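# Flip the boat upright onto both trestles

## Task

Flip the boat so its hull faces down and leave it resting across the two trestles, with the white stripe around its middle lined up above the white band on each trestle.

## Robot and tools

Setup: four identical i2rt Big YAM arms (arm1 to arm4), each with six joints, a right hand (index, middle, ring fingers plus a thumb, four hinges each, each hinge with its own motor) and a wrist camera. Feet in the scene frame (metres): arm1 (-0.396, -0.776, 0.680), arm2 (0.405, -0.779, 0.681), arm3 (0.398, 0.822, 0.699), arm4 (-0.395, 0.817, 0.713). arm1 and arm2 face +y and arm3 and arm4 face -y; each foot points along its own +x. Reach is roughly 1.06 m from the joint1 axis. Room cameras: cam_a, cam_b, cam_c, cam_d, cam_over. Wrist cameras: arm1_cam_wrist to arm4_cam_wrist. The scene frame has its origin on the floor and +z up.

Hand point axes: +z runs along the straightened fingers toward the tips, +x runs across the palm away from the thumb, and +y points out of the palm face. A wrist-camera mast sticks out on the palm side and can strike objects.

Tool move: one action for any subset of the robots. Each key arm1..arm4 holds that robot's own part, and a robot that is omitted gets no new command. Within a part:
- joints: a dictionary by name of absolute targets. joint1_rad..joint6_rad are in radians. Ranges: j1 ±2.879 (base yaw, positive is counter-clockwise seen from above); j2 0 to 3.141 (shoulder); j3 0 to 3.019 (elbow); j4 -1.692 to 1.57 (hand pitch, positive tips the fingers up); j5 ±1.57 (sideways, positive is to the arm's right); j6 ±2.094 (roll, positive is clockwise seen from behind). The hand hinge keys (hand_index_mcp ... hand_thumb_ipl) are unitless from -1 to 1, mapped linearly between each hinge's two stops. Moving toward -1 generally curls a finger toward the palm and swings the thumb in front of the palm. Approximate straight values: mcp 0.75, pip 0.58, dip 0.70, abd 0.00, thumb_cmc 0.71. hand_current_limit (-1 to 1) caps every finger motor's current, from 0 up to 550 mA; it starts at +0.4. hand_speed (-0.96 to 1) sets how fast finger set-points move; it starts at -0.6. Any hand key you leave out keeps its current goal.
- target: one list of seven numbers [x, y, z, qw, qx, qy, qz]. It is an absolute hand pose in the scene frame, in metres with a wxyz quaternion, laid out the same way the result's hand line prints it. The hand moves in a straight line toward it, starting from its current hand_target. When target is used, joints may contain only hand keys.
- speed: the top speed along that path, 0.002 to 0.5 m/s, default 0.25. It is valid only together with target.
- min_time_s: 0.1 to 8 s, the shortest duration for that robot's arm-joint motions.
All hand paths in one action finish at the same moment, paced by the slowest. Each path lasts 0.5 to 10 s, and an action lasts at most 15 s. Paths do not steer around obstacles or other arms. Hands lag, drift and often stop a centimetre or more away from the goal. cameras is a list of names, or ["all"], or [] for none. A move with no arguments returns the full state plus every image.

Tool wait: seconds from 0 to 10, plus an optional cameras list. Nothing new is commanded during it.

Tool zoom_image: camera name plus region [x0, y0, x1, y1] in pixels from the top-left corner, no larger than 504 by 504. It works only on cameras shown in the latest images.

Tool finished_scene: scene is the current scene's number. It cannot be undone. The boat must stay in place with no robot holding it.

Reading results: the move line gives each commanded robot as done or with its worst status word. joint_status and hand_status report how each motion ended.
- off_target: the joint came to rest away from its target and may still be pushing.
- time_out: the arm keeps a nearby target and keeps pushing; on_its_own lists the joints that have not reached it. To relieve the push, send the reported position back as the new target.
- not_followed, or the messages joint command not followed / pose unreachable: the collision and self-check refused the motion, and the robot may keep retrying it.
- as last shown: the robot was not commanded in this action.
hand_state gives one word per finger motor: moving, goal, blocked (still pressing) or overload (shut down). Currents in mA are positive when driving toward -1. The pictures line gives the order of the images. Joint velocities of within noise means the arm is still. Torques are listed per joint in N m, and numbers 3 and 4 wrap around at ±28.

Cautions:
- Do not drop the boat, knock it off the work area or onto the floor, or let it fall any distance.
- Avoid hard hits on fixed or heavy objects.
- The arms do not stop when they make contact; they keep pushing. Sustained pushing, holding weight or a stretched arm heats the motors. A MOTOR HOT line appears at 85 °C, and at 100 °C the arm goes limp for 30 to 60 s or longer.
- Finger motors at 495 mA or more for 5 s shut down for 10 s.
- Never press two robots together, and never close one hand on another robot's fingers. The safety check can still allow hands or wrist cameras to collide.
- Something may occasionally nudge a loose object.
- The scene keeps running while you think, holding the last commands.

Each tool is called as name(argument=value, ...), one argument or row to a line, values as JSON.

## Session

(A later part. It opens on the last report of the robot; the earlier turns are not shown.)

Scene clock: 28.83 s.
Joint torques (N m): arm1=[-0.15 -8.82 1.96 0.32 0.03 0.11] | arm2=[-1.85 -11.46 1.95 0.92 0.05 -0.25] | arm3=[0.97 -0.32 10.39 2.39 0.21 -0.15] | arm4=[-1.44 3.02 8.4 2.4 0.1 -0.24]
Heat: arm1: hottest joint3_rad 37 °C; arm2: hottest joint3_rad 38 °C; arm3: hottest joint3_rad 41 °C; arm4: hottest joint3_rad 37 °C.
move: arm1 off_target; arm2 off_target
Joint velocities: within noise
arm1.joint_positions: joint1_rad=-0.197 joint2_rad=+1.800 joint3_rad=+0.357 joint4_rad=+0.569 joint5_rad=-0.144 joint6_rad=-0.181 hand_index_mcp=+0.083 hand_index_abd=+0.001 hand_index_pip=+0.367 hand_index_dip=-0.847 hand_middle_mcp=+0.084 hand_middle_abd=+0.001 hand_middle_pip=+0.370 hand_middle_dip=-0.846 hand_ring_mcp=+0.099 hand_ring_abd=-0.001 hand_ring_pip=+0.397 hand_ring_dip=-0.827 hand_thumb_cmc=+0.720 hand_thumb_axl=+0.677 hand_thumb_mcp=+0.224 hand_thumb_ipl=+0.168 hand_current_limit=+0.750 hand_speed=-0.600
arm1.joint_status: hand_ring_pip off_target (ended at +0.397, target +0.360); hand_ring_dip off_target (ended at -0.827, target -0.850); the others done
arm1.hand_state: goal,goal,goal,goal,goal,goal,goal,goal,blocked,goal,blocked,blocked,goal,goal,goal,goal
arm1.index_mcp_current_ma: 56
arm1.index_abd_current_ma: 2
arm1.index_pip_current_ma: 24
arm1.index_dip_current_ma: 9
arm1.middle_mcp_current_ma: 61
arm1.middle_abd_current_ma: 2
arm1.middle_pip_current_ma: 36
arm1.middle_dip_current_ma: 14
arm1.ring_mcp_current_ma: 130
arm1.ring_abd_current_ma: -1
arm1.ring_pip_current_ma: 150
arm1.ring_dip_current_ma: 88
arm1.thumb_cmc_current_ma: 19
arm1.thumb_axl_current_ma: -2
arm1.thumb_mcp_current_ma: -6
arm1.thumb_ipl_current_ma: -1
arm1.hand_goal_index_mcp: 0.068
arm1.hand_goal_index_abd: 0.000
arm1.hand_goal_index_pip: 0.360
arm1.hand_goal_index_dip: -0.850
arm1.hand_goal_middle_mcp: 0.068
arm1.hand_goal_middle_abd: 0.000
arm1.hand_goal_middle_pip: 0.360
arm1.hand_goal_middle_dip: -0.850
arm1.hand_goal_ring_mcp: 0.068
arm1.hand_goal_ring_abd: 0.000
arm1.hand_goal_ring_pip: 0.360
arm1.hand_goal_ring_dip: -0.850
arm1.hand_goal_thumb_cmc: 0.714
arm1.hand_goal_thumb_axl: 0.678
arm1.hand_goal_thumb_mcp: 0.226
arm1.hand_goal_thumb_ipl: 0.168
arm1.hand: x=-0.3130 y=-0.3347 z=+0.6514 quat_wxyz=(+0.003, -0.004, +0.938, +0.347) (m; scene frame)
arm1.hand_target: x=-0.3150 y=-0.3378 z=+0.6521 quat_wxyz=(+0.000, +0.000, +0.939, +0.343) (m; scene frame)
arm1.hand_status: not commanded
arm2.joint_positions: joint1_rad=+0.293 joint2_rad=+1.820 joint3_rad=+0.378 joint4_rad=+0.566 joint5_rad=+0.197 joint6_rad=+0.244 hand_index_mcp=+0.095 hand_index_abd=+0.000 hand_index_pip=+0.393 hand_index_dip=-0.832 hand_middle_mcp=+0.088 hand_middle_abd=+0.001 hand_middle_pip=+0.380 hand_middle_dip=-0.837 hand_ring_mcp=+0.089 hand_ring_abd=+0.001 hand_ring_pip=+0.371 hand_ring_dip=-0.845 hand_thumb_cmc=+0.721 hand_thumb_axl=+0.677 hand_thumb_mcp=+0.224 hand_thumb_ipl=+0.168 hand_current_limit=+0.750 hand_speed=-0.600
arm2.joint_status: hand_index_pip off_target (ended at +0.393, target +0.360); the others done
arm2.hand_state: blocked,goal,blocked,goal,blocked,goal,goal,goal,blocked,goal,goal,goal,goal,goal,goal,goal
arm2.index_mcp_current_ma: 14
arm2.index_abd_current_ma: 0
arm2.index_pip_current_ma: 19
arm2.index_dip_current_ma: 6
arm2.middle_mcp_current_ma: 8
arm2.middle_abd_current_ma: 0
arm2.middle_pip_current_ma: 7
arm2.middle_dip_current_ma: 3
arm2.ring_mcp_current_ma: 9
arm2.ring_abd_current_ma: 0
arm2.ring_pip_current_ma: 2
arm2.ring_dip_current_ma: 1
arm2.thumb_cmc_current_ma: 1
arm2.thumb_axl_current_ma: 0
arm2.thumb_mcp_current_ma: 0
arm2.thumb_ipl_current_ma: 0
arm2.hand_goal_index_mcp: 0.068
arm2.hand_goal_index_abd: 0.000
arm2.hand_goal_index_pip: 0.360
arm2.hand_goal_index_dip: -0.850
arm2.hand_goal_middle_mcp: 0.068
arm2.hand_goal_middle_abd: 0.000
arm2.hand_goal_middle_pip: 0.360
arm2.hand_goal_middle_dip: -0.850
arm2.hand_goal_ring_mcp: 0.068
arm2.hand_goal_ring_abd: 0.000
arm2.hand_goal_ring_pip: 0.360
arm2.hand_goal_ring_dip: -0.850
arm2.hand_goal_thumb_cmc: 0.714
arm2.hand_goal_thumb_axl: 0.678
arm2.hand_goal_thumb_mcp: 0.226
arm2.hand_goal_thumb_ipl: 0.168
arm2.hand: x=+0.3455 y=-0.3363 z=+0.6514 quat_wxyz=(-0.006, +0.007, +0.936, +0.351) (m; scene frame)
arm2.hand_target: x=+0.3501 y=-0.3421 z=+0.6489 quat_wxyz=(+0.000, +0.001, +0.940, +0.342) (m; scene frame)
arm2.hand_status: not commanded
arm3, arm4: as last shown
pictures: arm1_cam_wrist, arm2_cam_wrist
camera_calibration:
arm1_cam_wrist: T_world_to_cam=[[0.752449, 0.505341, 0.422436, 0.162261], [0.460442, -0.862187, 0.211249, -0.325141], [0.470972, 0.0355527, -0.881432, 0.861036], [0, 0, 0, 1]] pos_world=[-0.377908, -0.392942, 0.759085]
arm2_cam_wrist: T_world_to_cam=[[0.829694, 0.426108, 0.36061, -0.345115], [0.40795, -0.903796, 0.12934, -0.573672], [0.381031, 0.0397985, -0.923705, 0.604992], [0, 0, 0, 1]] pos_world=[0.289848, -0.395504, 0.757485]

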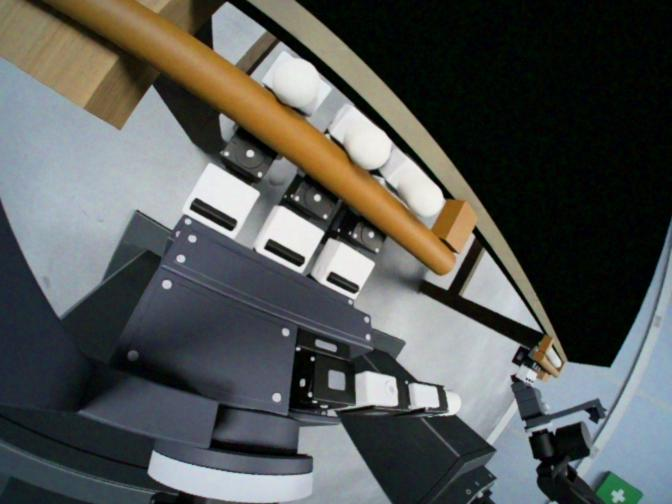

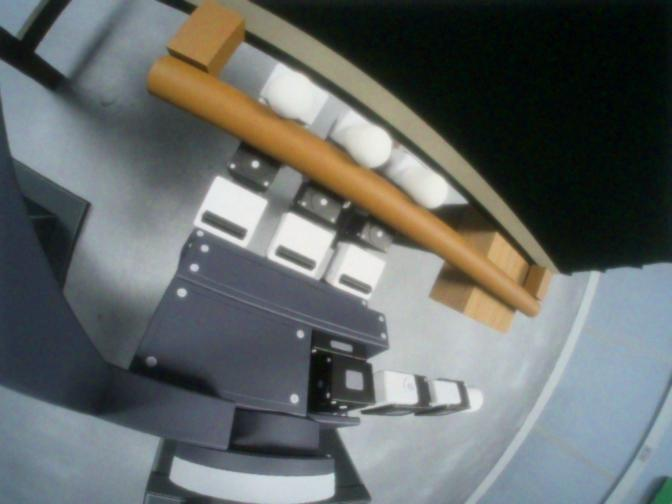

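move(
  arm1={"target": [-0.315, -0.338, 0.69, 0, 0, 0.9455, 0.3256], "speed": 0.1},
  arm2={"target": [0.35, -0.342, 0.69, 0, 0, 0.9455, 0.3256], "speed": 0.1},
  cameras=["cam_a", "cam_b"],
)

move(
  arm1={"target": [-0.315, -0.338, 0.74, 0, 0, 0.9397, 0.342], "speed": 0.1},
  arm2={"target": [0.35, -0.342, 0.74, 0, 0, 0.9397, 0.342], "speed": 0.1},
  cameras=["cam_a", "cam_b"],
)

Scene clock: 31.03 s.
Joint torques (N m): arm1=[-0.09 -10.81 4.23 0.65 -0.11 0.01] | arm2=[-2.08 -14.56 4.4 1.16 0.39 -0.15] | arm3=[0.5 -0.62 10.51 2.56 0.25 -0.13] | arm4=[-1.14 3.43 8.39 2.32 0.12 -0.3]
Heat: arm1: hottest joint3_rad 37 °C; arm2: hottest joint3_rad 38 °C; arm3: hottest joint3_rad 41 °C; arm4: hottest joint3_rad 38 °C.
move: arm1 off_target; arm2 off_target
Joint velocities: within noise
arm1.joint_positions: joint1_rad=-0.196 joint2_rad=+1.620 joint3_rad=+0.360 joint4_rad=+0.291 joint5_rad=-0.132 joint6_rad=-0.173 hand_index_mcp=+0.117 hand_index_abd=+0.000 hand_index_pip=+0.371 hand_index_dip=-0.847 hand_middle_mcp=+0.116 hand_middle_abd=+0.000 hand_middle_pip=+0.374 hand_middle_dip=-0.840 hand_ring_mcp=+0.115 hand_ring_abd=-0.001 hand_ring_pip=+0.380 hand_ring_dip=-0.832 hand_thumb_cmc=+0.720 hand_thumb_axl=+0.677 hand_thumb_mcp=+0.224 hand_thumb_ipl=+0.168 hand_current_limit=+0.750 hand_speed=-0.600
arm1.joint_status: not commanded
arm1.hand_state: blocked,goal,goal,goal,blocked,goal,goal,goal,blocked,goal,blocked,goal,goal,goal,goal,goal
arm1.index_mcp_current_ma: 218
arm1.index_abd_current_ma: -1
arm1.index_pip_current_ma: 37
arm1.index_dip_current_ma: 9
arm1.middle_mcp_current_ma: 213
arm1.middle_abd_current_ma: 0
arm1.middle_pip_current_ma: 49
arm1.middle_dip_current_ma: 36
arm1.ring_mcp_current_ma: 207
arm1.ring_abd_current_ma: -1
arm1.ring_pip_current_ma: 75
arm1.ring_dip_current_ma: 69
arm1.thumb_cmc_current_ma: 19
arm1.thumb_axl_current_ma: -2
arm1.thumb_mcp_current_ma: -6
arm1.thumb_ipl_current_ma: -1
arm1.hand_goal_index_mcp: 0.068
arm1.hand_goal_index_abd: 0.000
arm1.hand_goal_index_pip: 0.360
arm1.hand_goal_index_dip: -0.850
arm1.hand_goal_middle_mcp: 0.068
arm1.hand_goal_middle_abd: 0.000
arm1.hand_goal_middle_pip: 0.360
arm1.hand_goal_middle_dip: -0.850
arm1.hand_goal_ring_mcp: 0.068
arm1.hand_goal_ring_abd: 0.000
arm1.hand_goal_ring_pip: 0.360
arm1.hand_goal_ring_dip: -0.850
arm1.hand_goal_thumb_cmc: 0.714
arm1.hand_goal_thumb_axl: 0.678
arm1.hand_goal_thumb_mcp: 0.226
arm1.hand_goal_thumb_ipl: 0.168
arm1.hand: x=-0.3136 y=-0.3465 z=+0.6667 quat_wxyz=(-0.003, +0.004, +0.954, +0.301) (m; scene frame)
arm1.hand_target: x=-0.3150 y=-0.3381 z=+0.6893 quat_wxyz=(+0.000, +0.000, +0.945, +0.326) (m; scene frame)
arm1.hand_status: off_target (0.025 m and 3.0 deg from the pose sent, 0.039 m and 2.6 deg at the start)
arm2.joint_positions: joint1_rad=+0.292 joint2_rad=+1.643 joint3_rad=+0.381 joint4_rad=+0.286 joint5_rad=+0.182 joint6_rad=+0.235 hand_index_mcp=+0.122 hand_index_abd=+0.000 hand_index_pip=+0.379 hand_index_dip=-0.847 hand_middle_mcp=+0.123 hand_middle_abd=+0.002 hand_middle_pip=+0.379 hand_middle_dip=-0.840 hand_ring_mcp=+0.126 hand_ring_abd=+0.001 hand_ring_pip=+0.379 hand_ring_dip=-0.829 hand_thumb_cmc=+0.721 hand_thumb_axl=+0.677 hand_thumb_mcp=+0.224 hand_thumb_ipl=+0.168 hand_current_limit=+0.750 hand_speed=-0.600
arm2.joint_status: not commanded
arm2.hand_state: blocked,goal,goal,goal,blocked,goal,goal,goal,blocked,goal,goal,blocked,goal,goal,goal,goal
arm2.index_mcp_current_ma: 55
arm2.index_abd_current_ma: 0
arm2.index_pip_current_ma: 6
arm2.index_dip_current_ma: 0
arm2.middle_mcp_current_ma: 57
arm2.middle_abd_current_ma: 0
arm2.middle_pip_current_ma: 6
arm2.middle_dip_current_ma: 2
arm2.ring_mcp_current_ma: 63
arm2.ring_abd_current_ma: 0
arm2.ring_pip_current_ma: 7
arm2.ring_dip_current_ma: 8
arm2.thumb_cmc_current_ma: 1
arm2.thumb_axl_current_ma: 0
arm2.thumb_mcp_current_ma: 0
arm2.thumb_ipl_current_ma: 0
arm2.hand_goal_index_mcp: 0.068
arm2.hand_goal_index_abd: 0.000
arm2.hand_goal_index_pip: 0.360
arm2.hand_goal_index_dip: -0.850
arm2.hand_goal_middle_mcp: 0.068
arm2.hand_goal_middle_abd: 0.000
arm2.hand_goal_middle_pip: 0.360
arm2.hand_goal_middle_dip: -0.850
arm2.hand_goal_ring_mcp: 0.068
arm2.hand_goal_ring_abd: 0.000
arm2.hand_goal_ring_pip: 0.360
arm2.hand_goal_ring_dip: -0.850
arm2.hand_goal_thumb_cmc: 0.714
arm2.hand_goal_thumb_axl: 0.678
arm2.hand_goal_thumb_mcp: 0.226
arm2.hand_goal_thumb_ipl: 0.168
arm2.hand: x=+0.3462 y=-0.3472 z=+0.6677 quat_wxyz=(+0.002, -0.004, +0.953, +0.304) (m; scene frame)
arm2.hand_target: x=+0.3494 y=-0.3418 z=+0.6891 quat_wxyz=(+0.002, -0.003, +0.945, +0.326) (m; scene frame)
arm2.hand_status: off_target (0.023 m and 2.7 deg from the pose sent, 0.039 m and 3.3 deg at the start)
arm3.joint_positions: joint1_rad=-0.011 joint2_rad=+0.649 joint3_rad=+1.351 joint4_rad=-1.286 joint5_rad=-0.013 joint6_rad=+0.012 hand_index_mcp=+0.759 hand_index_abd=+0.000 hand_index_pip=+0.577 hand_index_dip=+0.696 hand_middle_mcp=+0.759 hand_middle_abd=+0.000 hand_middle_pip=+0.577 hand_middle_dip=+0.696 hand_ring_mcp=+0.759 hand_ring_abd=+0.000 hand_ring_pip=+0.577 hand_ring_dip=+0.696 hand_thumb_cmc=+0.719 hand_thumb_axl=+0.677 hand_thumb_mcp=+0.226 hand_thumb_ipl=+0.168 hand_current_limit=+0.400 hand_speed=-0.600
arm3.joint_status: not commanded
arm3.hand_state: goal,goal,goal,goal,goal,goal,goal,goal,goal,goal,goal,goal,goal,goal,goal,goal
arm3.index_mcp_current_ma: 1
arm3.index_abd_current_ma: 0
arm3.index_pip_current_ma: 0
arm3.index_dip_current_ma: 0
arm3.middle_mcp_current_ma: 1
arm3.middle_abd_current_ma: 0
arm3.middle_pip_current_ma: 0
arm3.middle_dip_current_ma: 0
arm3.ring_mcp_current_ma: 1
arm3.ring_abd_current_ma: 0
arm3.ring_pip_current_ma: 0
arm3.ring_dip_current_ma: 0
arm3.thumb_cmc_current_ma: 1
arm3.thumb_axl_current_ma: 0
arm3.thumb_mcp_current_ma: 0
arm3.thumb_ipl_current_ma: 0
arm3.hand_goal_index_mcp: 0.754
arm3.hand_goal_index_abd: 0.000
arm3.hand_goal_index_pip: 0.576
arm3.hand_goal_index_dip: 0.696
arm3.hand_goal_middle_mcp: 0.754
arm3.hand_goal_middle_abd: 0.000
arm3.hand_goal_middle_pip: 0.576
arm3.hand_goal_middle_dip: 0.696
arm3.hand_goal_ring_mcp: 0.754
arm3.hand_goal_ring_abd: 0.000
arm3.hand_goal_ring_pip: 0.576
arm3.hand_goal_ring_dip: 0.696
arm3.hand_goal_thumb_cmc: 0.714
arm3.hand_goal_thumb_axl: 0.678
arm3.hand_goal_thumb_mcp: 0.226
arm3.hand_goal_thumb_ipl: 0.168
arm3.hand: x=+0.3753 y=+0.5212 z=+1.2962 quat_wxyz=(+0.478, +0.878, -0.004, +0.007) (m; scene frame)
arm3.hand_target: x=+0.3789 y=+0.5251 z=+1.3113 quat_wxyz=(+0.491, +0.871, +0.005, +0.004) (m; scene frame)
arm3.hand_status: not commanded
arm4.joint_positions: joint1_rad=+0.012 joint2_rad=+0.570 joint3_rad=+1.316 joint4_rad=-1.197 joint5_rad=-0.012 joint6_rad=+0.021 hand_index_mcp=+0.759 hand_index_abd=+0.001 hand_index_pip=+0.577 hand_index_dip=+0.696 hand_middle_mcp=+0.761 hand_middle_abd=+0.001 hand_middle_pip=+0.577 hand_middle_dip=+0.696 hand_ring_mcp=+0.760 hand_ring_abd=+0.001 hand_ring_pip=+0.577 hand_ring_dip=+0.696 hand_thumb_cmc=+0.720 hand_thumb_axl=+0.677 hand_thumb_mcp=+0.226 hand_thumb_ipl=+0.168 hand_current_limit=+0.400 hand_speed=-0.600
arm4.joint_status: not commanded
arm4.hand_state: goal,goal,goal,goal,goal,goal,goal,goal,goal,goal,goal,goal,goal,goal,goal,goal
arm4.index_mcp_current_ma: 1
arm4.index_abd_current_ma: 0
arm4.index_pip_current_ma: 0
arm4.index_dip_current_ma: 0
arm4.middle_mcp_current_ma: 1
arm4.middle_abd_current_ma: 0
arm4.middle_pip_current_ma: 0
arm4.middle_dip_current_ma: 0
arm4.ring_mcp_current_ma: 1
arm4.ring_abd_current_ma: 0
arm4.ring_pip_current_ma: 0
arm4.ring_dip_current_ma: 0
arm4.thumb_cmc_current_ma: 1
arm4.thumb_axl_current_ma: 0
arm4.thumb_mcp_current_ma: 0
arm4.thumb_ipl_current_ma: 0
arm4.hand_goal_index_mcp: 0.754
arm4.hand_goal_index_abd: 0.000
arm4.hand_goal_index_pip: 0.576
arm4.hand_goal_index_dip: 0.696
arm4.hand_goal_middle_mcp: 0.754
arm4.hand_goal_middle_abd: 0.000
arm4.hand_goal_middle_pip: 0.576
arm4.hand_goal_middle_dip: 0.696
arm4.hand_goal_ring_mcp: 0.754
arm4.hand_goal_ring_abd: 0.000
arm4.hand_goal_ring_pip: 0.576
arm4.hand_goal_ring_dip: 0.696
arm4.hand_goal_thumb_cmc: 0.714
arm4.hand_goal_thumb_axl: 0.678
arm4.hand_goal_thumb_mcp: 0.226
arm4.hand_goal_thumb_ipl: 0.168
arm4.hand: x=-0.4076 y=+0.5352 z=+1.3314 quat_wxyz=(+0.530, +0.848, +0.008, +0.018) (m; scene frame)
arm4.hand_target: x=-0.4100 y=+0.5402 z=+1.3466 quat_wxyz=(+0.543, +0.840, +0.011, +0.008) (m; scene frame)
arm4.hand_status: not commanded
pictures: cam_a, cam_b

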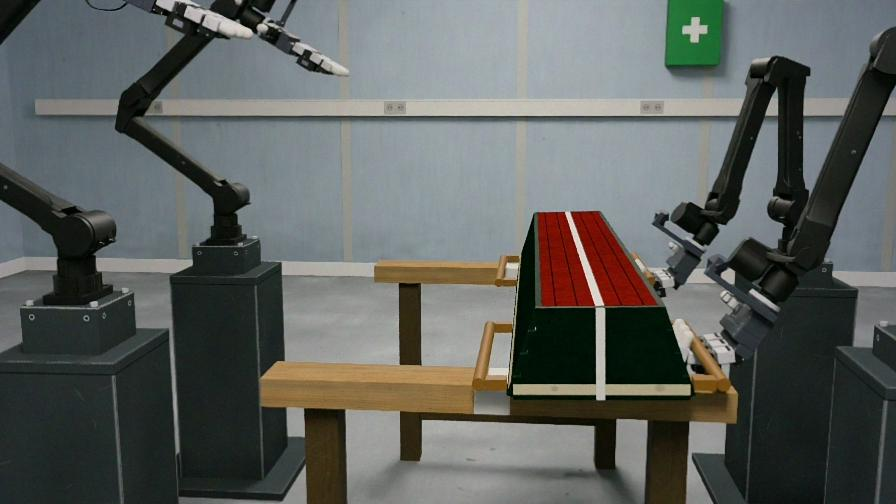

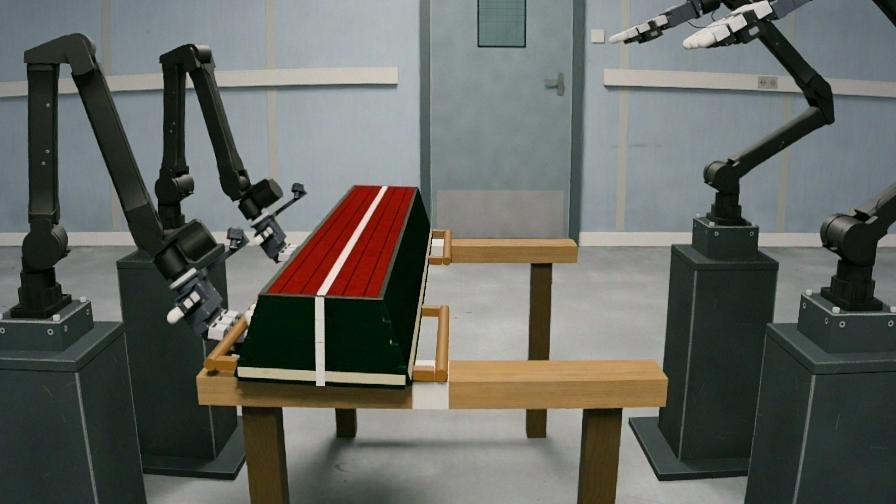

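Scene clock: 32.40 s.
Joint torques (N m): arm1=[-0.26 -11.28 6.94 1.28 -0.42 0.03] | arm2=[-1.61 -14.56 7.53 1.78 0.86 -0.13] | arm3=[0.97 0.38 10.18 2.4 0.24 -0.21] | arm4=[-1.44 3.02 8.36 2.4 0.14 -0.28]
Heat: arm1: hottest joint3_rad 37 °C; arm2: hottest joint3_rad 38 °C; arm3: hottest joint3_rad 41 °C; arm4: hottest joint3_rad 38 °C.
move: arm1 off_target; arm2 off_target
Joint velocities: within noise
arm1.joint_positions: joint1_rad=-0.196 joint2_rad=+1.440 joint3_rad=+0.356 joint4_rad=+0.098 joint5_rad=-0.132 joint6_rad=-0.173 hand_index_mcp=+0.126 hand_index_abd=+0.000 hand_index_pip=+0.380 hand_index_dip=-0.845 hand_middle_mcp=+0.127 hand_middle_abd=+0.000 hand_middle_pip=+0.378 hand_middle_dip=-0.840 hand_ring_mcp=+0.128 hand_ring_abd=+0.000 hand_ring_pip=+0.380 hand_ring_dip=-0.837 hand_thumb_cmc=+0.720 hand_thumb_axl=+0.677 hand_thumb_mcp=+0.224 hand_thumb_ipl=+0.168 hand_current_limit=+0.750 hand_speed=-0.600
arm1.joint_status: not commanded
arm1.hand_state: blocked,goal,goal,goal,blocked,goal,goal,goal,blocked,goal,blocked,goal,goal,goal,goal,goal
arm1.index_mcp_current_ma: 259
arm1.index_abd_current_ma: 1
arm1.index_pip_current_ma: 73
arm1.index_dip_current_ma: 16
arm1.middle_mcp_current_ma: 266
arm1.middle_abd_current_ma: 1
arm1.middle_pip_current_ma: 65
arm1.middle_dip_current_ma: 36
arm1.ring_mcp_current_ma: 271
arm1.ring_abd_current_ma: 0
arm1.ring_pip_current_ma: 75
arm1.ring_dip_current_ma: 48
arm1.thumb_cmc_current_ma: 19
arm1.thumb_axl_current_ma: -2
arm1.thumb_mcp_current_ma: -6
arm1.thumb_ipl_current_ma: -1
arm1.hand_goal_index_mcp: 0.068
arm1.hand_goal_index_abd: 0.000
arm1.hand_goal_index_pip: 0.360
arm1.hand_goal_index_dip: -0.850
arm1.hand_goal_middle_mcp: 0.068
arm1.hand_goal_middle_abd: 0.000
arm1.hand_goal_middle_pip: 0.360
arm1.hand_goal_middle_dip: -0.850
arm1.hand_goal_ring_mcp: 0.068
arm1.hand_goal_ring_abd: 0.000
arm1.hand_goal_ring_pip: 0.360
arm1.hand_goal_ring_dip: -0.850
arm1.hand_goal_thumb_cmc: 0.714
arm1.hand_goal_thumb_axl: 0.678
arm1.hand_goal_thumb_mcp: 0.226
arm1.hand_goal_thumb_ipl: 0.168
arm1.hand: x=-0.3157 y=-0.3555 z=+0.6986 quat_wxyz=(-0.004, +0.005, +0.956, +0.293) (m; scene frame)
arm1.hand_target: x=-0.3151 y=-0.3383 z=+0.7383 quat_wxyz=(+0.000, +0.000, +0.940, +0.342) (m; scene frame)
arm1.hand_status: off_target (0.045 m and 5.9 deg from the pose sent, 0.074 m and 5.0 deg at the start)
arm2.joint_positions: joint1_rad=+0.292 joint2_rad=+1.467 joint3_rad=+0.372 joint4_rad=+0.099 joint5_rad=+0.182 joint6_rad=+0.242 hand_index_mcp=+0.136 hand_index_abd=+0.000 hand_index_pip=+0.376 hand_index_dip=-0.847 hand_middle_mcp=+0.135 hand_middle_abd=+0.001 hand_middle_pip=+0.382 hand_middle_dip=-0.840 hand_ring_mcp=+0.136 hand_ring_abd=-0.001 hand_ring_pip=+0.391 hand_ring_dip=-0.828 hand_thumb_cmc=+0.721 hand_thumb_axl=+0.677 hand_thumb_mcp=+0.224 hand_thumb_ipl=+0.168 hand_current_limit=+0.750 hand_speed=-0.600
arm2.joint_status: not commanded
arm2.hand_state: blocked,goal,goal,goal,blocked,goal,blocked,goal,blocked,goal,blocked,blocked,goal,goal,goal,goal
arm2.index_mcp_current_ma: 85
arm2.index_abd_current_ma: 0
arm2.index_pip_current_ma: 5
arm2.index_dip_current_ma: 0
arm2.middle_mcp_current_ma: 82
arm2.middle_abd_current_ma: 0
arm2.middle_pip_current_ma: 9
arm2.middle_dip_current_ma: 2
arm2.ring_mcp_current_ma: 85
arm2.ring_abd_current_ma: 0
arm2.ring_pip_current_ma: 17
arm2.ring_dip_current_ma: 9
arm2.thumb_cmc_current_ma: 1
arm2.thumb_axl_current_ma: 0
arm2.thumb_mcp_current_ma: 0
arm2.thumb_ipl_current_ma: 0
arm2.hand_goal_index_mcp: 0.068
arm2.hand_goal_index_abd: 0.000
arm2.hand_goal_index_pip: 0.360
arm2.hand_goal_index_dip: -0.850
arm2.hand_goal_middle_mcp: 0.068
arm2.hand_goal_middle_abd: 0.000
arm2.hand_goal_middle_pip: 0.360
arm2.hand_goal_middle_dip: -0.850
arm2.hand_goal_ring_mcp: 0.068
arm2.hand_goal_ring_abd: 0.000
arm2.hand_goal_ring_pip: 0.360
arm2.hand_goal_ring_dip: -0.850
arm2.hand_goal_thumb_cmc: 0.714
arm2.hand_goal_thumb_axl: 0.678
arm2.hand_goal_thumb_mcp: 0.226
arm2.hand_goal_thumb_ipl: 0.168
arm2.hand: x=+0.3504 y=-0.3579 z=+0.6988 quat_wxyz=(+0.004, -0.002, +0.956, +0.294) (m; scene frame)
arm2.hand_target: x=+0.3509 y=-0.3421 z=+0.7383 quat_wxyz=(-0.001, +0.004, +0.940, +0.342) (m; scene frame)
arm2.hand_status: off_target (0.044 m and 5.8 deg from the pose sent, 0.073 m and 4.7 deg at the start)
arm3, arm4: as last shown
pictures: cam_a, cam_b

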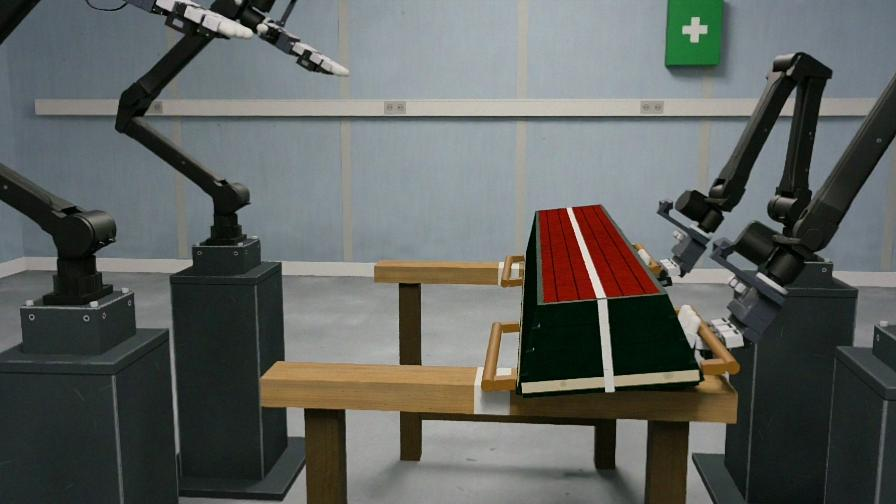

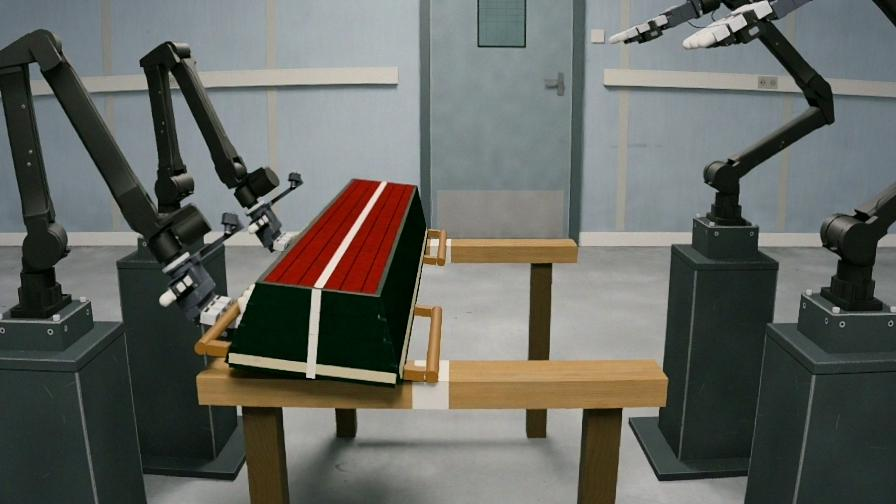

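move(
  arm1={"target": [-0.315, -0.335, 0.855, 0, 0, 0.9483, 0.3173], "speed": 0.12, "joints": {"hand_index_mcp": 0.12, "hand_middle_mcp": 0.12, "hand_ring_mcp": 0.12}},
  arm2={"target": [0.35, -0.335, 0.855, 0, 0, 0.9483, 0.3173], "speed": 0.12, "joints": {"hand_index_mcp": 0.12, "hand_middle_mcp": 0.12, "hand_ring_mcp": 0.12}},
  cameras=["cam_a", "cam_b"],
)

Scene clock: 35.30 s.
Joint torques (N m): arm1=[0.32 -8.76 17.48 0.47 -0.74 -0.02] | arm2=[-2.37 -12.81 18.17 0.98 1.24 -0.13] | arm3=[0.38 -0.5 10.25 2.5 0.24 -0.18] | arm4=[-1.2 2.78 8.55 2.47 0.13 -0.29]
Heat: arm1: hottest joint3_rad 37 °C; arm2: hottest joint3_rad 39 °C; arm3: hottest joint3_rad 42 °C; arm4: hottest joint3_rad 38 °C.
move: arm1 off_target; arm2 off_target
Joint velocities: within noise
arm1.joint_positions: joint1_rad=-0.203 joint2_rad=+1.079 joint3_rad=+0.460 joint4_rad=-0.482 joint5_rad=-0.112 joint6_rad=-0.173 hand_index_mcp=+0.175 hand_index_abd=+0.012 hand_index_pip=+0.394 hand_index_dip=-0.830 hand_middle_mcp=+0.180 hand_middle_abd=+0.010 hand_middle_pip=+0.380 hand_middle_dip=-0.841 hand_ring_mcp=+0.187 hand_ring_abd=+0.004 hand_ring_pip=+0.374 hand_ring_dip=-0.847 hand_thumb_cmc=+0.720 hand_thumb_axl=+0.677 hand_thumb_mcp=+0.224 hand_thumb_ipl=+0.168 hand_current_limit=+0.750 hand_speed=-0.600
arm1.joint_status: hand_index_mcp off_target (ended at +0.175, target +0.120); hand_middle_mcp off_target (ended at +0.180, target +0.120); hand_ring_mcp off_target (ended at +0.187, target +0.120)
arm1.hand_state: blocked,goal,blocked,blocked,blocked,goal,goal,goal,blocked,goal,goal,goal,goal,goal,goal,goal
arm1.index_mcp_current_ma: 246
arm1.index_abd_current_ma: 38
arm1.index_pip_current_ma: 134
arm1.index_dip_current_ma: 76
arm1.middle_mcp_current_ma: 269
arm1.middle_abd_current_ma: 31
arm1.middle_pip_current_ma: 74
arm1.middle_dip_current_ma: 32
arm1.ring_mcp_current_ma: 303
arm1.ring_abd_current_ma: 11
arm1.ring_pip_current_ma: 50
arm1.ring_dip_current_ma: 9
arm1.thumb_cmc_current_ma: 19
arm1.thumb_axl_current_ma: -2
arm1.thumb_mcp_current_ma: -6
arm1.thumb_ipl_current_ma: -1
arm1.hand_goal_index_mcp: 0.120
arm1.hand_goal_index_abd: 0.000
arm1.hand_goal_index_pip: 0.360
arm1.hand_goal_index_dip: -0.850
arm1.hand_goal_middle_mcp: 0.120
arm1.hand_goal_middle_abd: 0.000
arm1.hand_goal_middle_pip: 0.360
arm1.hand_goal_middle_dip: -0.850
arm1.hand_goal_ring_mcp: 0.120
arm1.hand_goal_ring_abd: 0.000
arm1.hand_goal_ring_pip: 0.360
arm1.hand_goal_ring_dip: -0.850
arm1.hand_goal_thumb_cmc: 0.714
arm1.hand_goal_thumb_axl: 0.678
arm1.hand_goal_thumb_mcp: 0.226
arm1.hand_goal_thumb_ipl: 0.168
arm1.hand: x=-0.3150 y=-0.3799 z=+0.7729 quat_wxyz=(-0.006, +0.015, +0.971, +0.237) (m; scene frame)
arm1.hand_target: x=-0.3161 y=-0.3420 z=+0.8550 quat_wxyz=(+0.000, -0.001, +0.948, +0.318) (m; scene frame)
arm1.hand_status: off_target (0.094 m and 9.7 deg from the pose sent, 0.158 m and 3.0 deg at the start; pose on its path clipped on 12 of 56 steps)
arm2.joint_positions: joint1_rad=+0.292 joint2_rad=+1.128 joint3_rad=+0.483 joint4_rad=-0.475 joint5_rad=+0.157 joint6_rad=+0.242 hand_index_mcp=+0.199 hand_index_abd=-0.004 hand_index_pip=+0.375 hand_index_dip=-0.847 hand_middle_mcp=+0.186 hand_middle_abd=-0.010 hand_middle_pip=+0.382 hand_middle_dip=-0.839 hand_ring_mcp=+0.180 hand_ring_abd=-0.015 hand_ring_pip=+0.396 hand_ring_dip=-0.821 hand_thumb_cmc=+0.721 hand_thumb_axl=+0.677 hand_thumb_mcp=+0.224 hand_thumb_ipl=+0.168 hand_current_limit=+0.750 hand_speed=-0.600
arm2.joint_status: hand_index_mcp off_target (ended at +0.199, target +0.120); hand_middle_mcp off_target (ended at +0.186, target +0.120); hand_ring_mcp off_target (ended at +0.180, target +0.120)
arm2.hand_state: blocked,goal,goal,goal,blocked,goal,blocked,goal,blocked,goal,blocked,blocked,goal,goal,goal,goal
arm2.index_mcp_current_ma: 114
arm2.index_abd_current_ma: 0
arm2.index_pip_current_ma: 4
arm2.index_dip_current_ma: 0
arm2.middle_mcp_current_ma: 80
arm2.middle_abd_current_ma: -1
arm2.middle_pip_current_ma: 9
arm2.middle_dip_current_ma: 2
arm2.ring_mcp_current_ma: 66
arm2.ring_abd_current_ma: -3
arm2.ring_pip_current_ma: 23
arm2.ring_dip_current_ma: 15
arm2.thumb_cmc_current_ma: 1
arm2.thumb_axl_current_ma: 0
arm2.thumb_mcp_current_ma: 0
arm2.thumb_ipl_current_ma: 0
arm2.hand_goal_index_mcp: 0.120
arm2.hand_goal_index_abd: 0.000
arm2.hand_goal_index_pip: 0.360
arm2.hand_goal_index_dip: -0.850
arm2.hand_goal_middle_mcp: 0.120
arm2.hand_goal_middle_abd: 0.000
arm2.hand_goal_middle_pip: 0.360
arm2.hand_goal_middle_dip: -0.850
arm2.hand_goal_ring_mcp: 0.120
arm2.hand_goal_ring_abd: 0.000
arm2.hand_goal_ring_pip: 0.360
arm2.hand_goal_ring_dip: -0.850
arm2.hand_goal_thumb_cmc: 0.714
arm2.hand_goal_thumb_axl: 0.678
arm2.hand_goal_thumb_mcp: 0.226
arm2.hand_goal_thumb_ipl: 0.168
arm2.hand: x=+0.3528 y=-0.3772 z=+0.7722 quat_wxyz=(+0.010, -0.011, +0.972, +0.235) (m; scene frame)
arm2.hand_target: x=+0.3517 y=-0.3414 z=+0.8542 quat_wxyz=(+0.000, +0.001, +0.948, +0.317) (m; scene frame)
arm2.hand_status: off_target (0.093 m and 10.0 deg from the pose sent, 0.158 m and 2.8 deg at the start; pose on its path clipped on 12 of 56 steps)
arm3, arm4: as last shown
pictures: cam_a, cam_b

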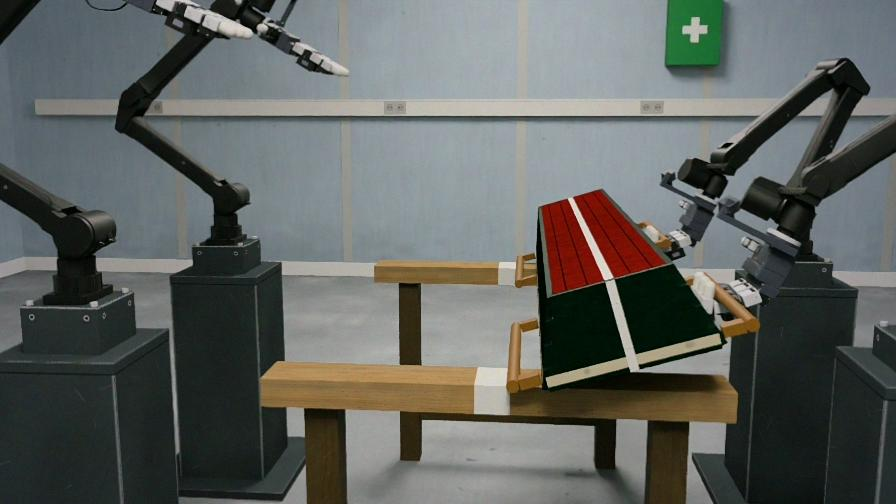

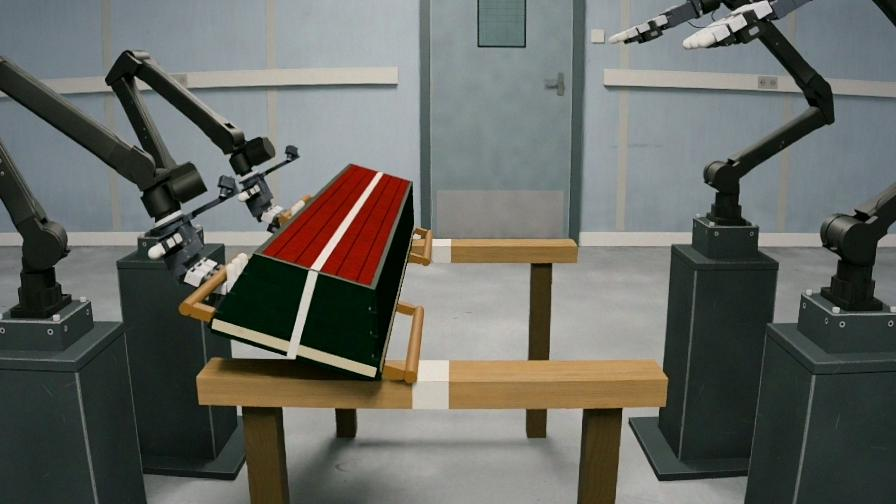

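move(
  arm1={"target": [-0.315, -0.335, 0.94, 0, 0, 0.9511, 0.309], "speed": 0.12, "joints": {"hand_index_mcp": 0.16, "hand_middle_mcp": 0.16, "hand_ring_mcp": 0.16}},
  arm2={"target": [0.35, -0.335, 0.94, 0, 0, 0.9511, 0.309], "speed": 0.12, "joints": {"hand_index_mcp": 0.16, "hand_middle_mcp": 0.16, "hand_ring_mcp": 0.16}},
  cameras=["cam_a", "cam_b"],
)

Scene clock: 38.70 s.
Joint torques (N m): arm1=[0.21 -7.77 19.26 0.32 -1.11 -0.14] | arm2=[-1.44 -11.93 19.99 0.8 1.69 0.02] | arm3=[0.67 0.03 10.51 2.48 0.26 -0.13] | arm4=[-1.79 3.19 8.31 2.28 0.14 -0.27]
Heat: arm1: hottest joint3_rad 38 °C; arm2: hottest joint3_rad 41 °C; arm3: hottest joint3_rad 42 °C; arm4: hottest joint3_rad 38 °C.
move: arm1 off_target; arm2 off_target
Joint velocities: within noise
arm1.joint_positions: joint1_rad=-0.223 joint2_rad=+0.956 joint3_rad=+0.490 joint4_rad=-0.665 joint5_rad=-0.110 joint6_rad=-0.189 hand_index_mcp=+0.205 hand_index_abd=+0.021 hand_index_pip=+0.402 hand_index_dip=-0.820 hand_middle_mcp=+0.214 hand_middle_abd=+0.011 hand_middle_pip=+0.380 hand_middle_dip=-0.838 hand_ring_mcp=+0.222 hand_ring_abd=+0.004 hand_ring_pip=+0.372 hand_ring_dip=-0.847 hand_thumb_cmc=+0.720 hand_thumb_axl=+0.677 hand_thumb_mcp=+0.224 hand_thumb_ipl=+0.168 hand_current_limit=+0.750 hand_speed=-0.600
arm1.joint_status: hand_index_mcp off_target (ended at +0.205, target +0.160); hand_middle_mcp off_target (ended at +0.214, target +0.160); hand_ring_mcp off_target (ended at +0.222, target +0.160)
arm1.hand_state: blocked,blocked,blocked,blocked,blocked,goal,goal,goal,blocked,goal,goal,goal,goal,goal,goal,goal
arm1.index_mcp_current_ma: 196
arm1.index_abd_current_ma: 68
arm1.index_pip_current_ma: 169
arm1.index_dip_current_ma: 119
arm1.middle_mcp_current_ma: 240
arm1.middle_abd_current_ma: 35
arm1.middle_pip_current_ma: 74
arm1.middle_dip_current_ma: 43
arm1.ring_mcp_current_ma: 280
arm1.ring_abd_current_ma: 12
arm1.ring_pip_current_ma: 42
arm1.ring_dip_current_ma: 9
arm1.thumb_cmc_current_ma: 19
arm1.thumb_axl_current_ma: -2
arm1.thumb_mcp_current_ma: -7
arm1.thumb_ipl_current_ma: -1
arm1.hand_goal_index_mcp: 0.160
arm1.hand_goal_index_abd: 0.000
arm1.hand_goal_index_pip: 0.360
arm1.hand_goal_index_dip: -0.850
arm1.hand_goal_middle_mcp: 0.160
arm1.hand_goal_middle_abd: 0.000
arm1.hand_goal_middle_pip: 0.360
arm1.hand_goal_middle_dip: -0.850
arm1.hand_goal_ring_mcp: 0.160
arm1.hand_goal_ring_abd: 0.000
arm1.hand_goal_ring_pip: 0.360
arm1.hand_goal_ring_dip: -0.850
arm1.hand_goal_thumb_cmc: 0.714
arm1.hand_goal_thumb_axl: 0.678
arm1.hand_goal_thumb_mcp: 0.226
arm1.hand_goal_thumb_ipl: 0.168
arm1.hand: x=-0.3128 y=-0.3999 z=+0.8004 quat_wxyz=(-0.004, +0.018, +0.975, +0.223) (m; scene frame)
arm1.hand_target: x=-0.3154 y=-0.3655 z=+0.8897 quat_wxyz=(+0.002, -0.004, +0.951, +0.309) (m; scene frame)
arm1.hand_status: off_target (0.154 m and 10.4 deg from the pose sent, 0.173 m and 8.7 deg at the start; pose on its path clipped on 49 of 52 steps)
arm2.joint_positions: joint1_rad=+0.294 joint2_rad=+1.015 joint3_rad=+0.515 joint4_rad=-0.649 joint5_rad=+0.150 joint6_rad=+0.242 hand_index_mcp=+0.237 hand_index_abd=-0.006 hand_index_pip=+0.375 hand_index_dip=-0.847 hand_middle_mcp=+0.222 hand_middle_abd=-0.011 hand_middle_pip=+0.382 hand_middle_dip=-0.837 hand_ring_mcp=+0.210 hand_ring_abd=-0.020 hand_ring_pip=+0.398 hand_ring_dip=-0.820 hand_thumb_cmc=+0.721 hand_thumb_axl=+0.677 hand_thumb_mcp=+0.224 hand_thumb_ipl=+0.168 hand_current_limit=+0.750 hand_speed=-0.600
arm2.joint_status: hand_index_mcp off_target (ended at +0.237, target +0.160); hand_middle_mcp off_target (ended at +0.222, target +0.160); hand_ring_mcp off_target (ended at +0.210, target +0.160)
arm2.hand_state: blocked,goal,goal,goal,blocked,goal,blocked,goal,blocked,goal,blocked,blocked,goal,goal,goal,goal
arm2.index_mcp_current_ma: 107
arm2.index_abd_current_ma: -1
arm2.index_pip_current_ma: 4
arm2.index_dip_current_ma: 0
arm2.middle_mcp_current_ma: 71
arm2.middle_abd_current_ma: -2
arm2.middle_pip_current_ma: 9
arm2.middle_dip_current_ma: 3
arm2.ring_mcp_current_ma: 47
arm2.ring_abd_current_ma: -6
arm2.ring_pip_current_ma: 25
arm2.ring_dip_current_ma: 16
arm2.thumb_cmc_current_ma: 1
arm2.thumb_axl_current_ma: 0
arm2.thumb_mcp_current_ma: 0
arm2.thumb_ipl_current_ma: 0
arm2.hand_goal_index_mcp: 0.160
arm2.hand_goal_index_abd: 0.000
arm2.hand_goal_index_pip: 0.360
arm2.hand_goal_index_dip: -0.850
arm2.hand_goal_middle_mcp: 0.160
arm2.hand_goal_middle_abd: 0.000
arm2.hand_goal_middle_pip: 0.360
arm2.hand_goal_middle_dip: -0.850
arm2.hand_goal_ring_mcp: 0.160
arm2.hand_goal_ring_abd: 0.000
arm2.hand_goal_ring_pip: 0.360
arm2.hand_goal_ring_dip: -0.850
arm2.hand_goal_thumb_cmc: 0.714
arm2.hand_goal_thumb_axl: 0.678
arm2.hand_goal_thumb_mcp: 0.226
arm2.hand_goal_thumb_ipl: 0.168
arm2.hand: x=+0.3558 y=-0.3931 z=+0.7995 quat_wxyz=(+0.010, -0.014, +0.975, +0.220) (m; scene frame)
arm2.hand_target: x=+0.3539 y=-0.3616 z=+0.8896 quat_wxyz=(-0.001, +0.001, +0.951, +0.309) (m; scene frame)
arm2.hand_status: off_target (0.152 m and 10.7 deg from the pose sent, 0.173 m and 9.0 deg at the start; pose on its path clipped on 49 of 52 steps)
arm3, arm4: as last shown
pictures: cam_a, cam_b

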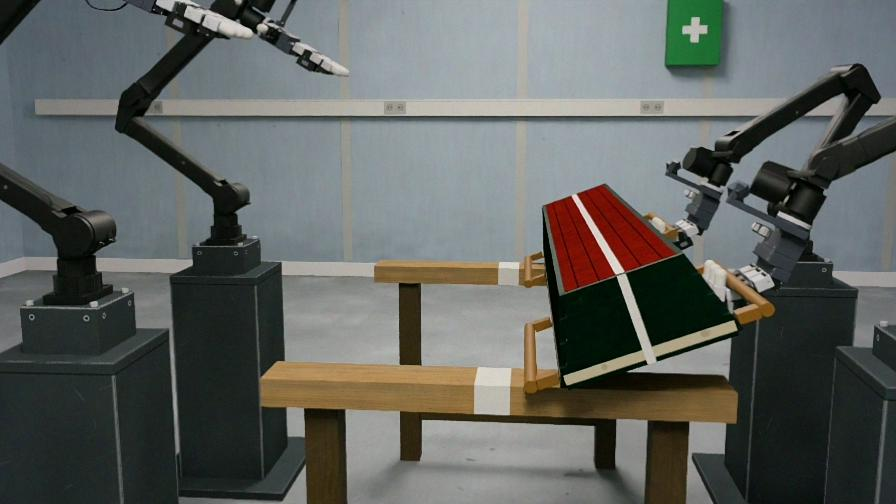

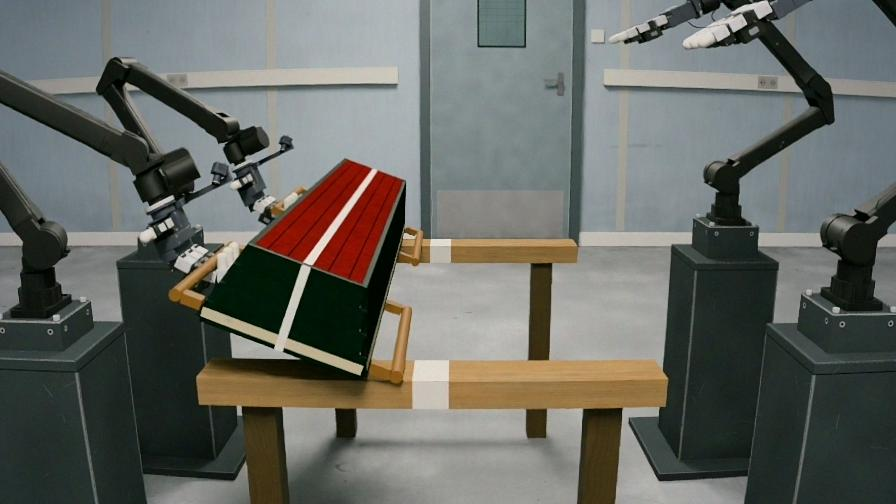

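move(
  arm1={"joints": {"joint2_rad": 0.93, "joint3_rad": 0.82, "joint4_rad": -0.95, "hand_index_mcp": 0.2, "hand_middle_mcp": 0.2, "hand_ring_mcp": 0.2}, "min_time_s": 3},
  arm2={"joints": {"joint2_rad": 1.01, "joint3_rad": 0.86, "joint4_rad": -0.91, "hand_index_mcp": 0.2, "hand_middle_mcp": 0.2, "hand_ring_mcp": 0.2}, "min_time_s": 3},
  cameras=["cam_a", "cam_b"],
)

Scene clock: 47.73 s.
Joint torques (N m): arm1=[0.21 -6.65 19.36 -0.21 -0.94 -0.03] | arm2=[-1.49 -9.58 20.78 1.05 1.27 0.01] | arm3=[0.38 -0.09 10.44 2.58 0.26 -0.18] | arm4=[-1.55 3.02 8.12 2.47 0.13 -0.27]
Heat: arm1: hottest joint3_rad 42 °C; arm2: hottest joint3_rad 46 °C; arm3: hottest joint3_rad 42 °C; arm4: hottest joint3_rad 39 °C.
move: arm1 time_out; arm2 time_out
Joint velocities: within noise
arm1.joint_positions: joint1_rad=-0.223 joint2_rad=+0.973 joint3_rad=+0.691 joint4_rad=-0.932 joint5_rad=-0.115 joint6_rad=-0.198 hand_index_mcp=+0.238 hand_index_abd=+0.023 hand_index_pip=+0.402 hand_index_dip=-0.819 hand_middle_mcp=+0.256 hand_middle_abd=+0.008 hand_middle_pip=+0.388 hand_middle_dip=-0.836 hand_ring_mcp=+0.276 hand_ring_abd=+0.006 hand_ring_pip=+0.374 hand_ring_dip=-0.847 hand_thumb_cmc=+0.720 hand_thumb_axl=+0.677 hand_thumb_mcp=+0.224 hand_thumb_ipl=+0.168 hand_current_limit=+0.750 hand_speed=-0.600
arm1.joint_status: joint3_rad time_out (moved +0.201 of +0.330); hand_index_mcp off_target (ended at +0.238, target +0.200); hand_middle_mcp off_target (ended at +0.256, target +0.200); hand_ring_mcp off_target (ended at +0.276, target +0.200); the others done
arm1.hand_state: blocked,blocked,blocked,blocked,blocked,goal,blocked,goal,blocked,goal,goal,goal,goal,goal,goal,goal
arm1.index_mcp_current_ma: 163
arm1.index_abd_current_ma: 76
arm1.index_pip_current_ma: 169
arm1.index_dip_current_ma: 123
arm1.middle_mcp_current_ma: 251
arm1.middle_abd_current_ma: 23
arm1.middle_pip_current_ma: 109
arm1.middle_dip_current_ma: 49
arm1.ring_mcp_current_ma: 348
arm1.ring_abd_current_ma: 16
arm1.ring_pip_current_ma: 52
arm1.ring_dip_current_ma: 9
arm1.thumb_cmc_current_ma: 19
arm1.thumb_axl_current_ma: -2
arm1.thumb_mcp_current_ma: -7
arm1.thumb_ipl_current_ma: -1
arm1.hand_goal_index_mcp: 0.200
arm1.hand_goal_index_abd: 0.000
arm1.hand_goal_index_pip: 0.360
arm1.hand_goal_index_dip: -0.850
arm1.hand_goal_middle_mcp: 0.200
arm1.hand_goal_middle_abd: 0.000
arm1.hand_goal_middle_pip: 0.360
arm1.hand_goal_middle_dip: -0.850
arm1.hand_goal_ring_mcp: 0.200
arm1.hand_goal_ring_abd: 0.000
arm1.hand_goal_ring_pip: 0.360
arm1.hand_goal_ring_dip: -0.850
arm1.hand_goal_thumb_cmc: 0.714
arm1.hand_goal_thumb_axl: 0.678
arm1.hand_goal_thumb_mcp: 0.226
arm1.hand_goal_thumb_ipl: 0.168
arm1.on_its_own: joint3_rad reads +0.691 and still pushes toward +0.804 since a time_out
arm1.hand: x=-0.3106 y=-0.3843 z=+0.8542 quat_wxyz=(-0.015, +0.016, +0.983, +0.185) (m; scene frame)
arm1.hand_target: x=-0.3140 y=-0.3598 z=+0.9307 quat_wxyz=(-0.012, +0.001, +0.967, +0.253) (m; scene frame)
arm1.hand_status: not commanded
arm2.joint_positions: joint1_rad=+0.294 joint2_rad=+1.049 joint3_rad=+0.727 joint4_rad=-0.918 joint5_rad=+0.159 joint6_rad=+0.242 hand_index_mcp=+0.286 hand_index_abd=-0.006 hand_index_pip=+0.387 hand_index_dip=-0.839 hand_middle_mcp=+0.258 hand_middle_abd=-0.005 hand_middle_pip=+0.382 hand_middle_dip=-0.835 hand_ring_mcp=+0.232 hand_ring_abd=-0.017 hand_ring_pip=+0.379 hand_ring_dip=-0.830 hand_thumb_cmc=+0.721 hand_thumb_axl=+0.677 hand_thumb_mcp=+0.224 hand_thumb_ipl=+0.168 hand_current_limit=+0.750 hand_speed=-0.600
arm2.joint_status: joint3_rad time_out (moved +0.212 of +0.345); hand_index_mcp off_target (ended at +0.286, target +0.200); hand_middle_mcp off_target (ended at +0.258, target +0.200); hand_ring_mcp off_target (ended at +0.232, target +0.200); the others done
arm2.hand_state: blocked,goal,blocked,goal,blocked,goal,blocked,goal,blocked,goal,goal,goal,goal,goal,goal,goal
arm2.index_mcp_current_ma: 133
arm2.index_abd_current_ma: -1
arm2.index_pip_current_ma: 12
arm2.index_dip_current_ma: 2
arm2.middle_mcp_current_ma: 62
arm2.middle_abd_current_ma: 0
arm2.middle_pip_current_ma: 9
arm2.middle_dip_current_ma: 4
arm2.ring_mcp_current_ma: 20
arm2.ring_abd_current_ma: -4
arm2.ring_pip_current_ma: 7
arm2.ring_dip_current_ma: 7
arm2.thumb_cmc_current_ma: 1
arm2.thumb_axl_current_ma: 0
arm2.thumb_mcp_current_ma: 0
arm2.thumb_ipl_current_ma: 0
arm2.hand_goal_index_mcp: 0.200
arm2.hand_goal_index_abd: 0.000
arm2.hand_goal_index_pip: 0.360
arm2.hand_goal_index_dip: -0.850
arm2.hand_goal_middle_mcp: 0.200
arm2.hand_goal_middle_abd: 0.000
arm2.hand_goal_middle_pip: 0.360
arm2.hand_goal_middle_dip: -0.850
arm2.hand_goal_ring_mcp: 0.200
arm2.hand_goal_ring_abd: 0.000
arm2.hand_goal_ring_pip: 0.360
arm2.hand_goal_ring_dip: -0.850
arm2.hand_goal_thumb_cmc: 0.714
arm2.hand_goal_thumb_axl: 0.678
arm2.hand_goal_thumb_mcp: 0.226
arm2.hand_goal_thumb_ipl: 0.168
arm2.on_its_own: joint3_rad reads +0.727 and still pushes toward +0.839 since a time_out
arm2.hand: x=+0.3513 y=-0.3724 z=+0.8522 quat_wxyz=(+0.027, -0.017, +0.983, +0.178) (m; scene frame)
arm2.hand_target: x=+0.3486 y=-0.3429 z=+0.9307 quat_wxyz=(+0.016, -0.005, +0.967, +0.255) (m; scene frame)
arm2.hand_status: not commanded
arm3, arm4: as last shown
pictures: cam_a, cam_b

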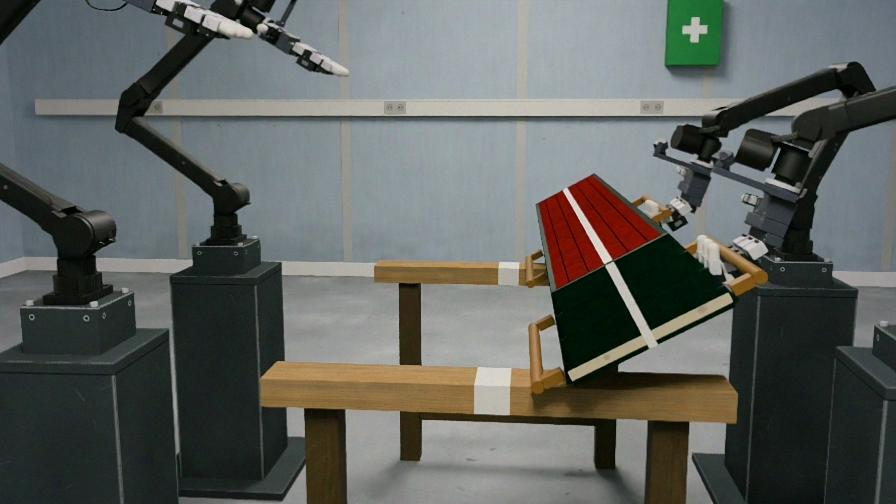

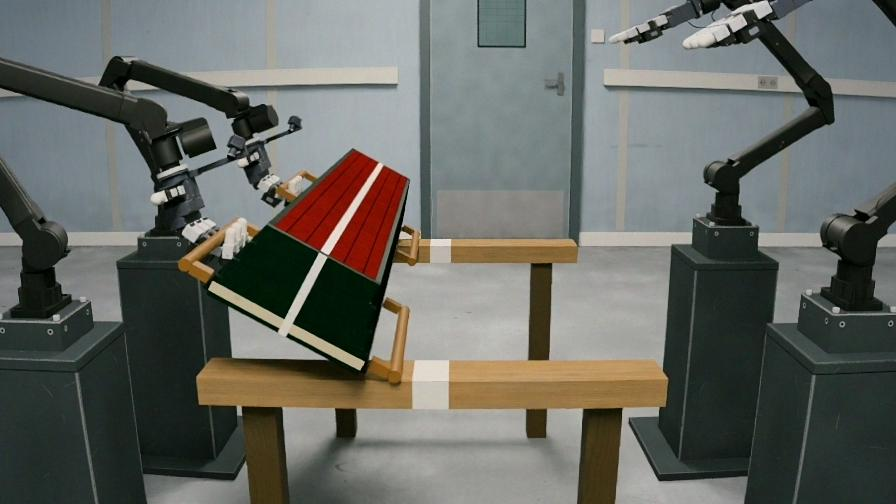

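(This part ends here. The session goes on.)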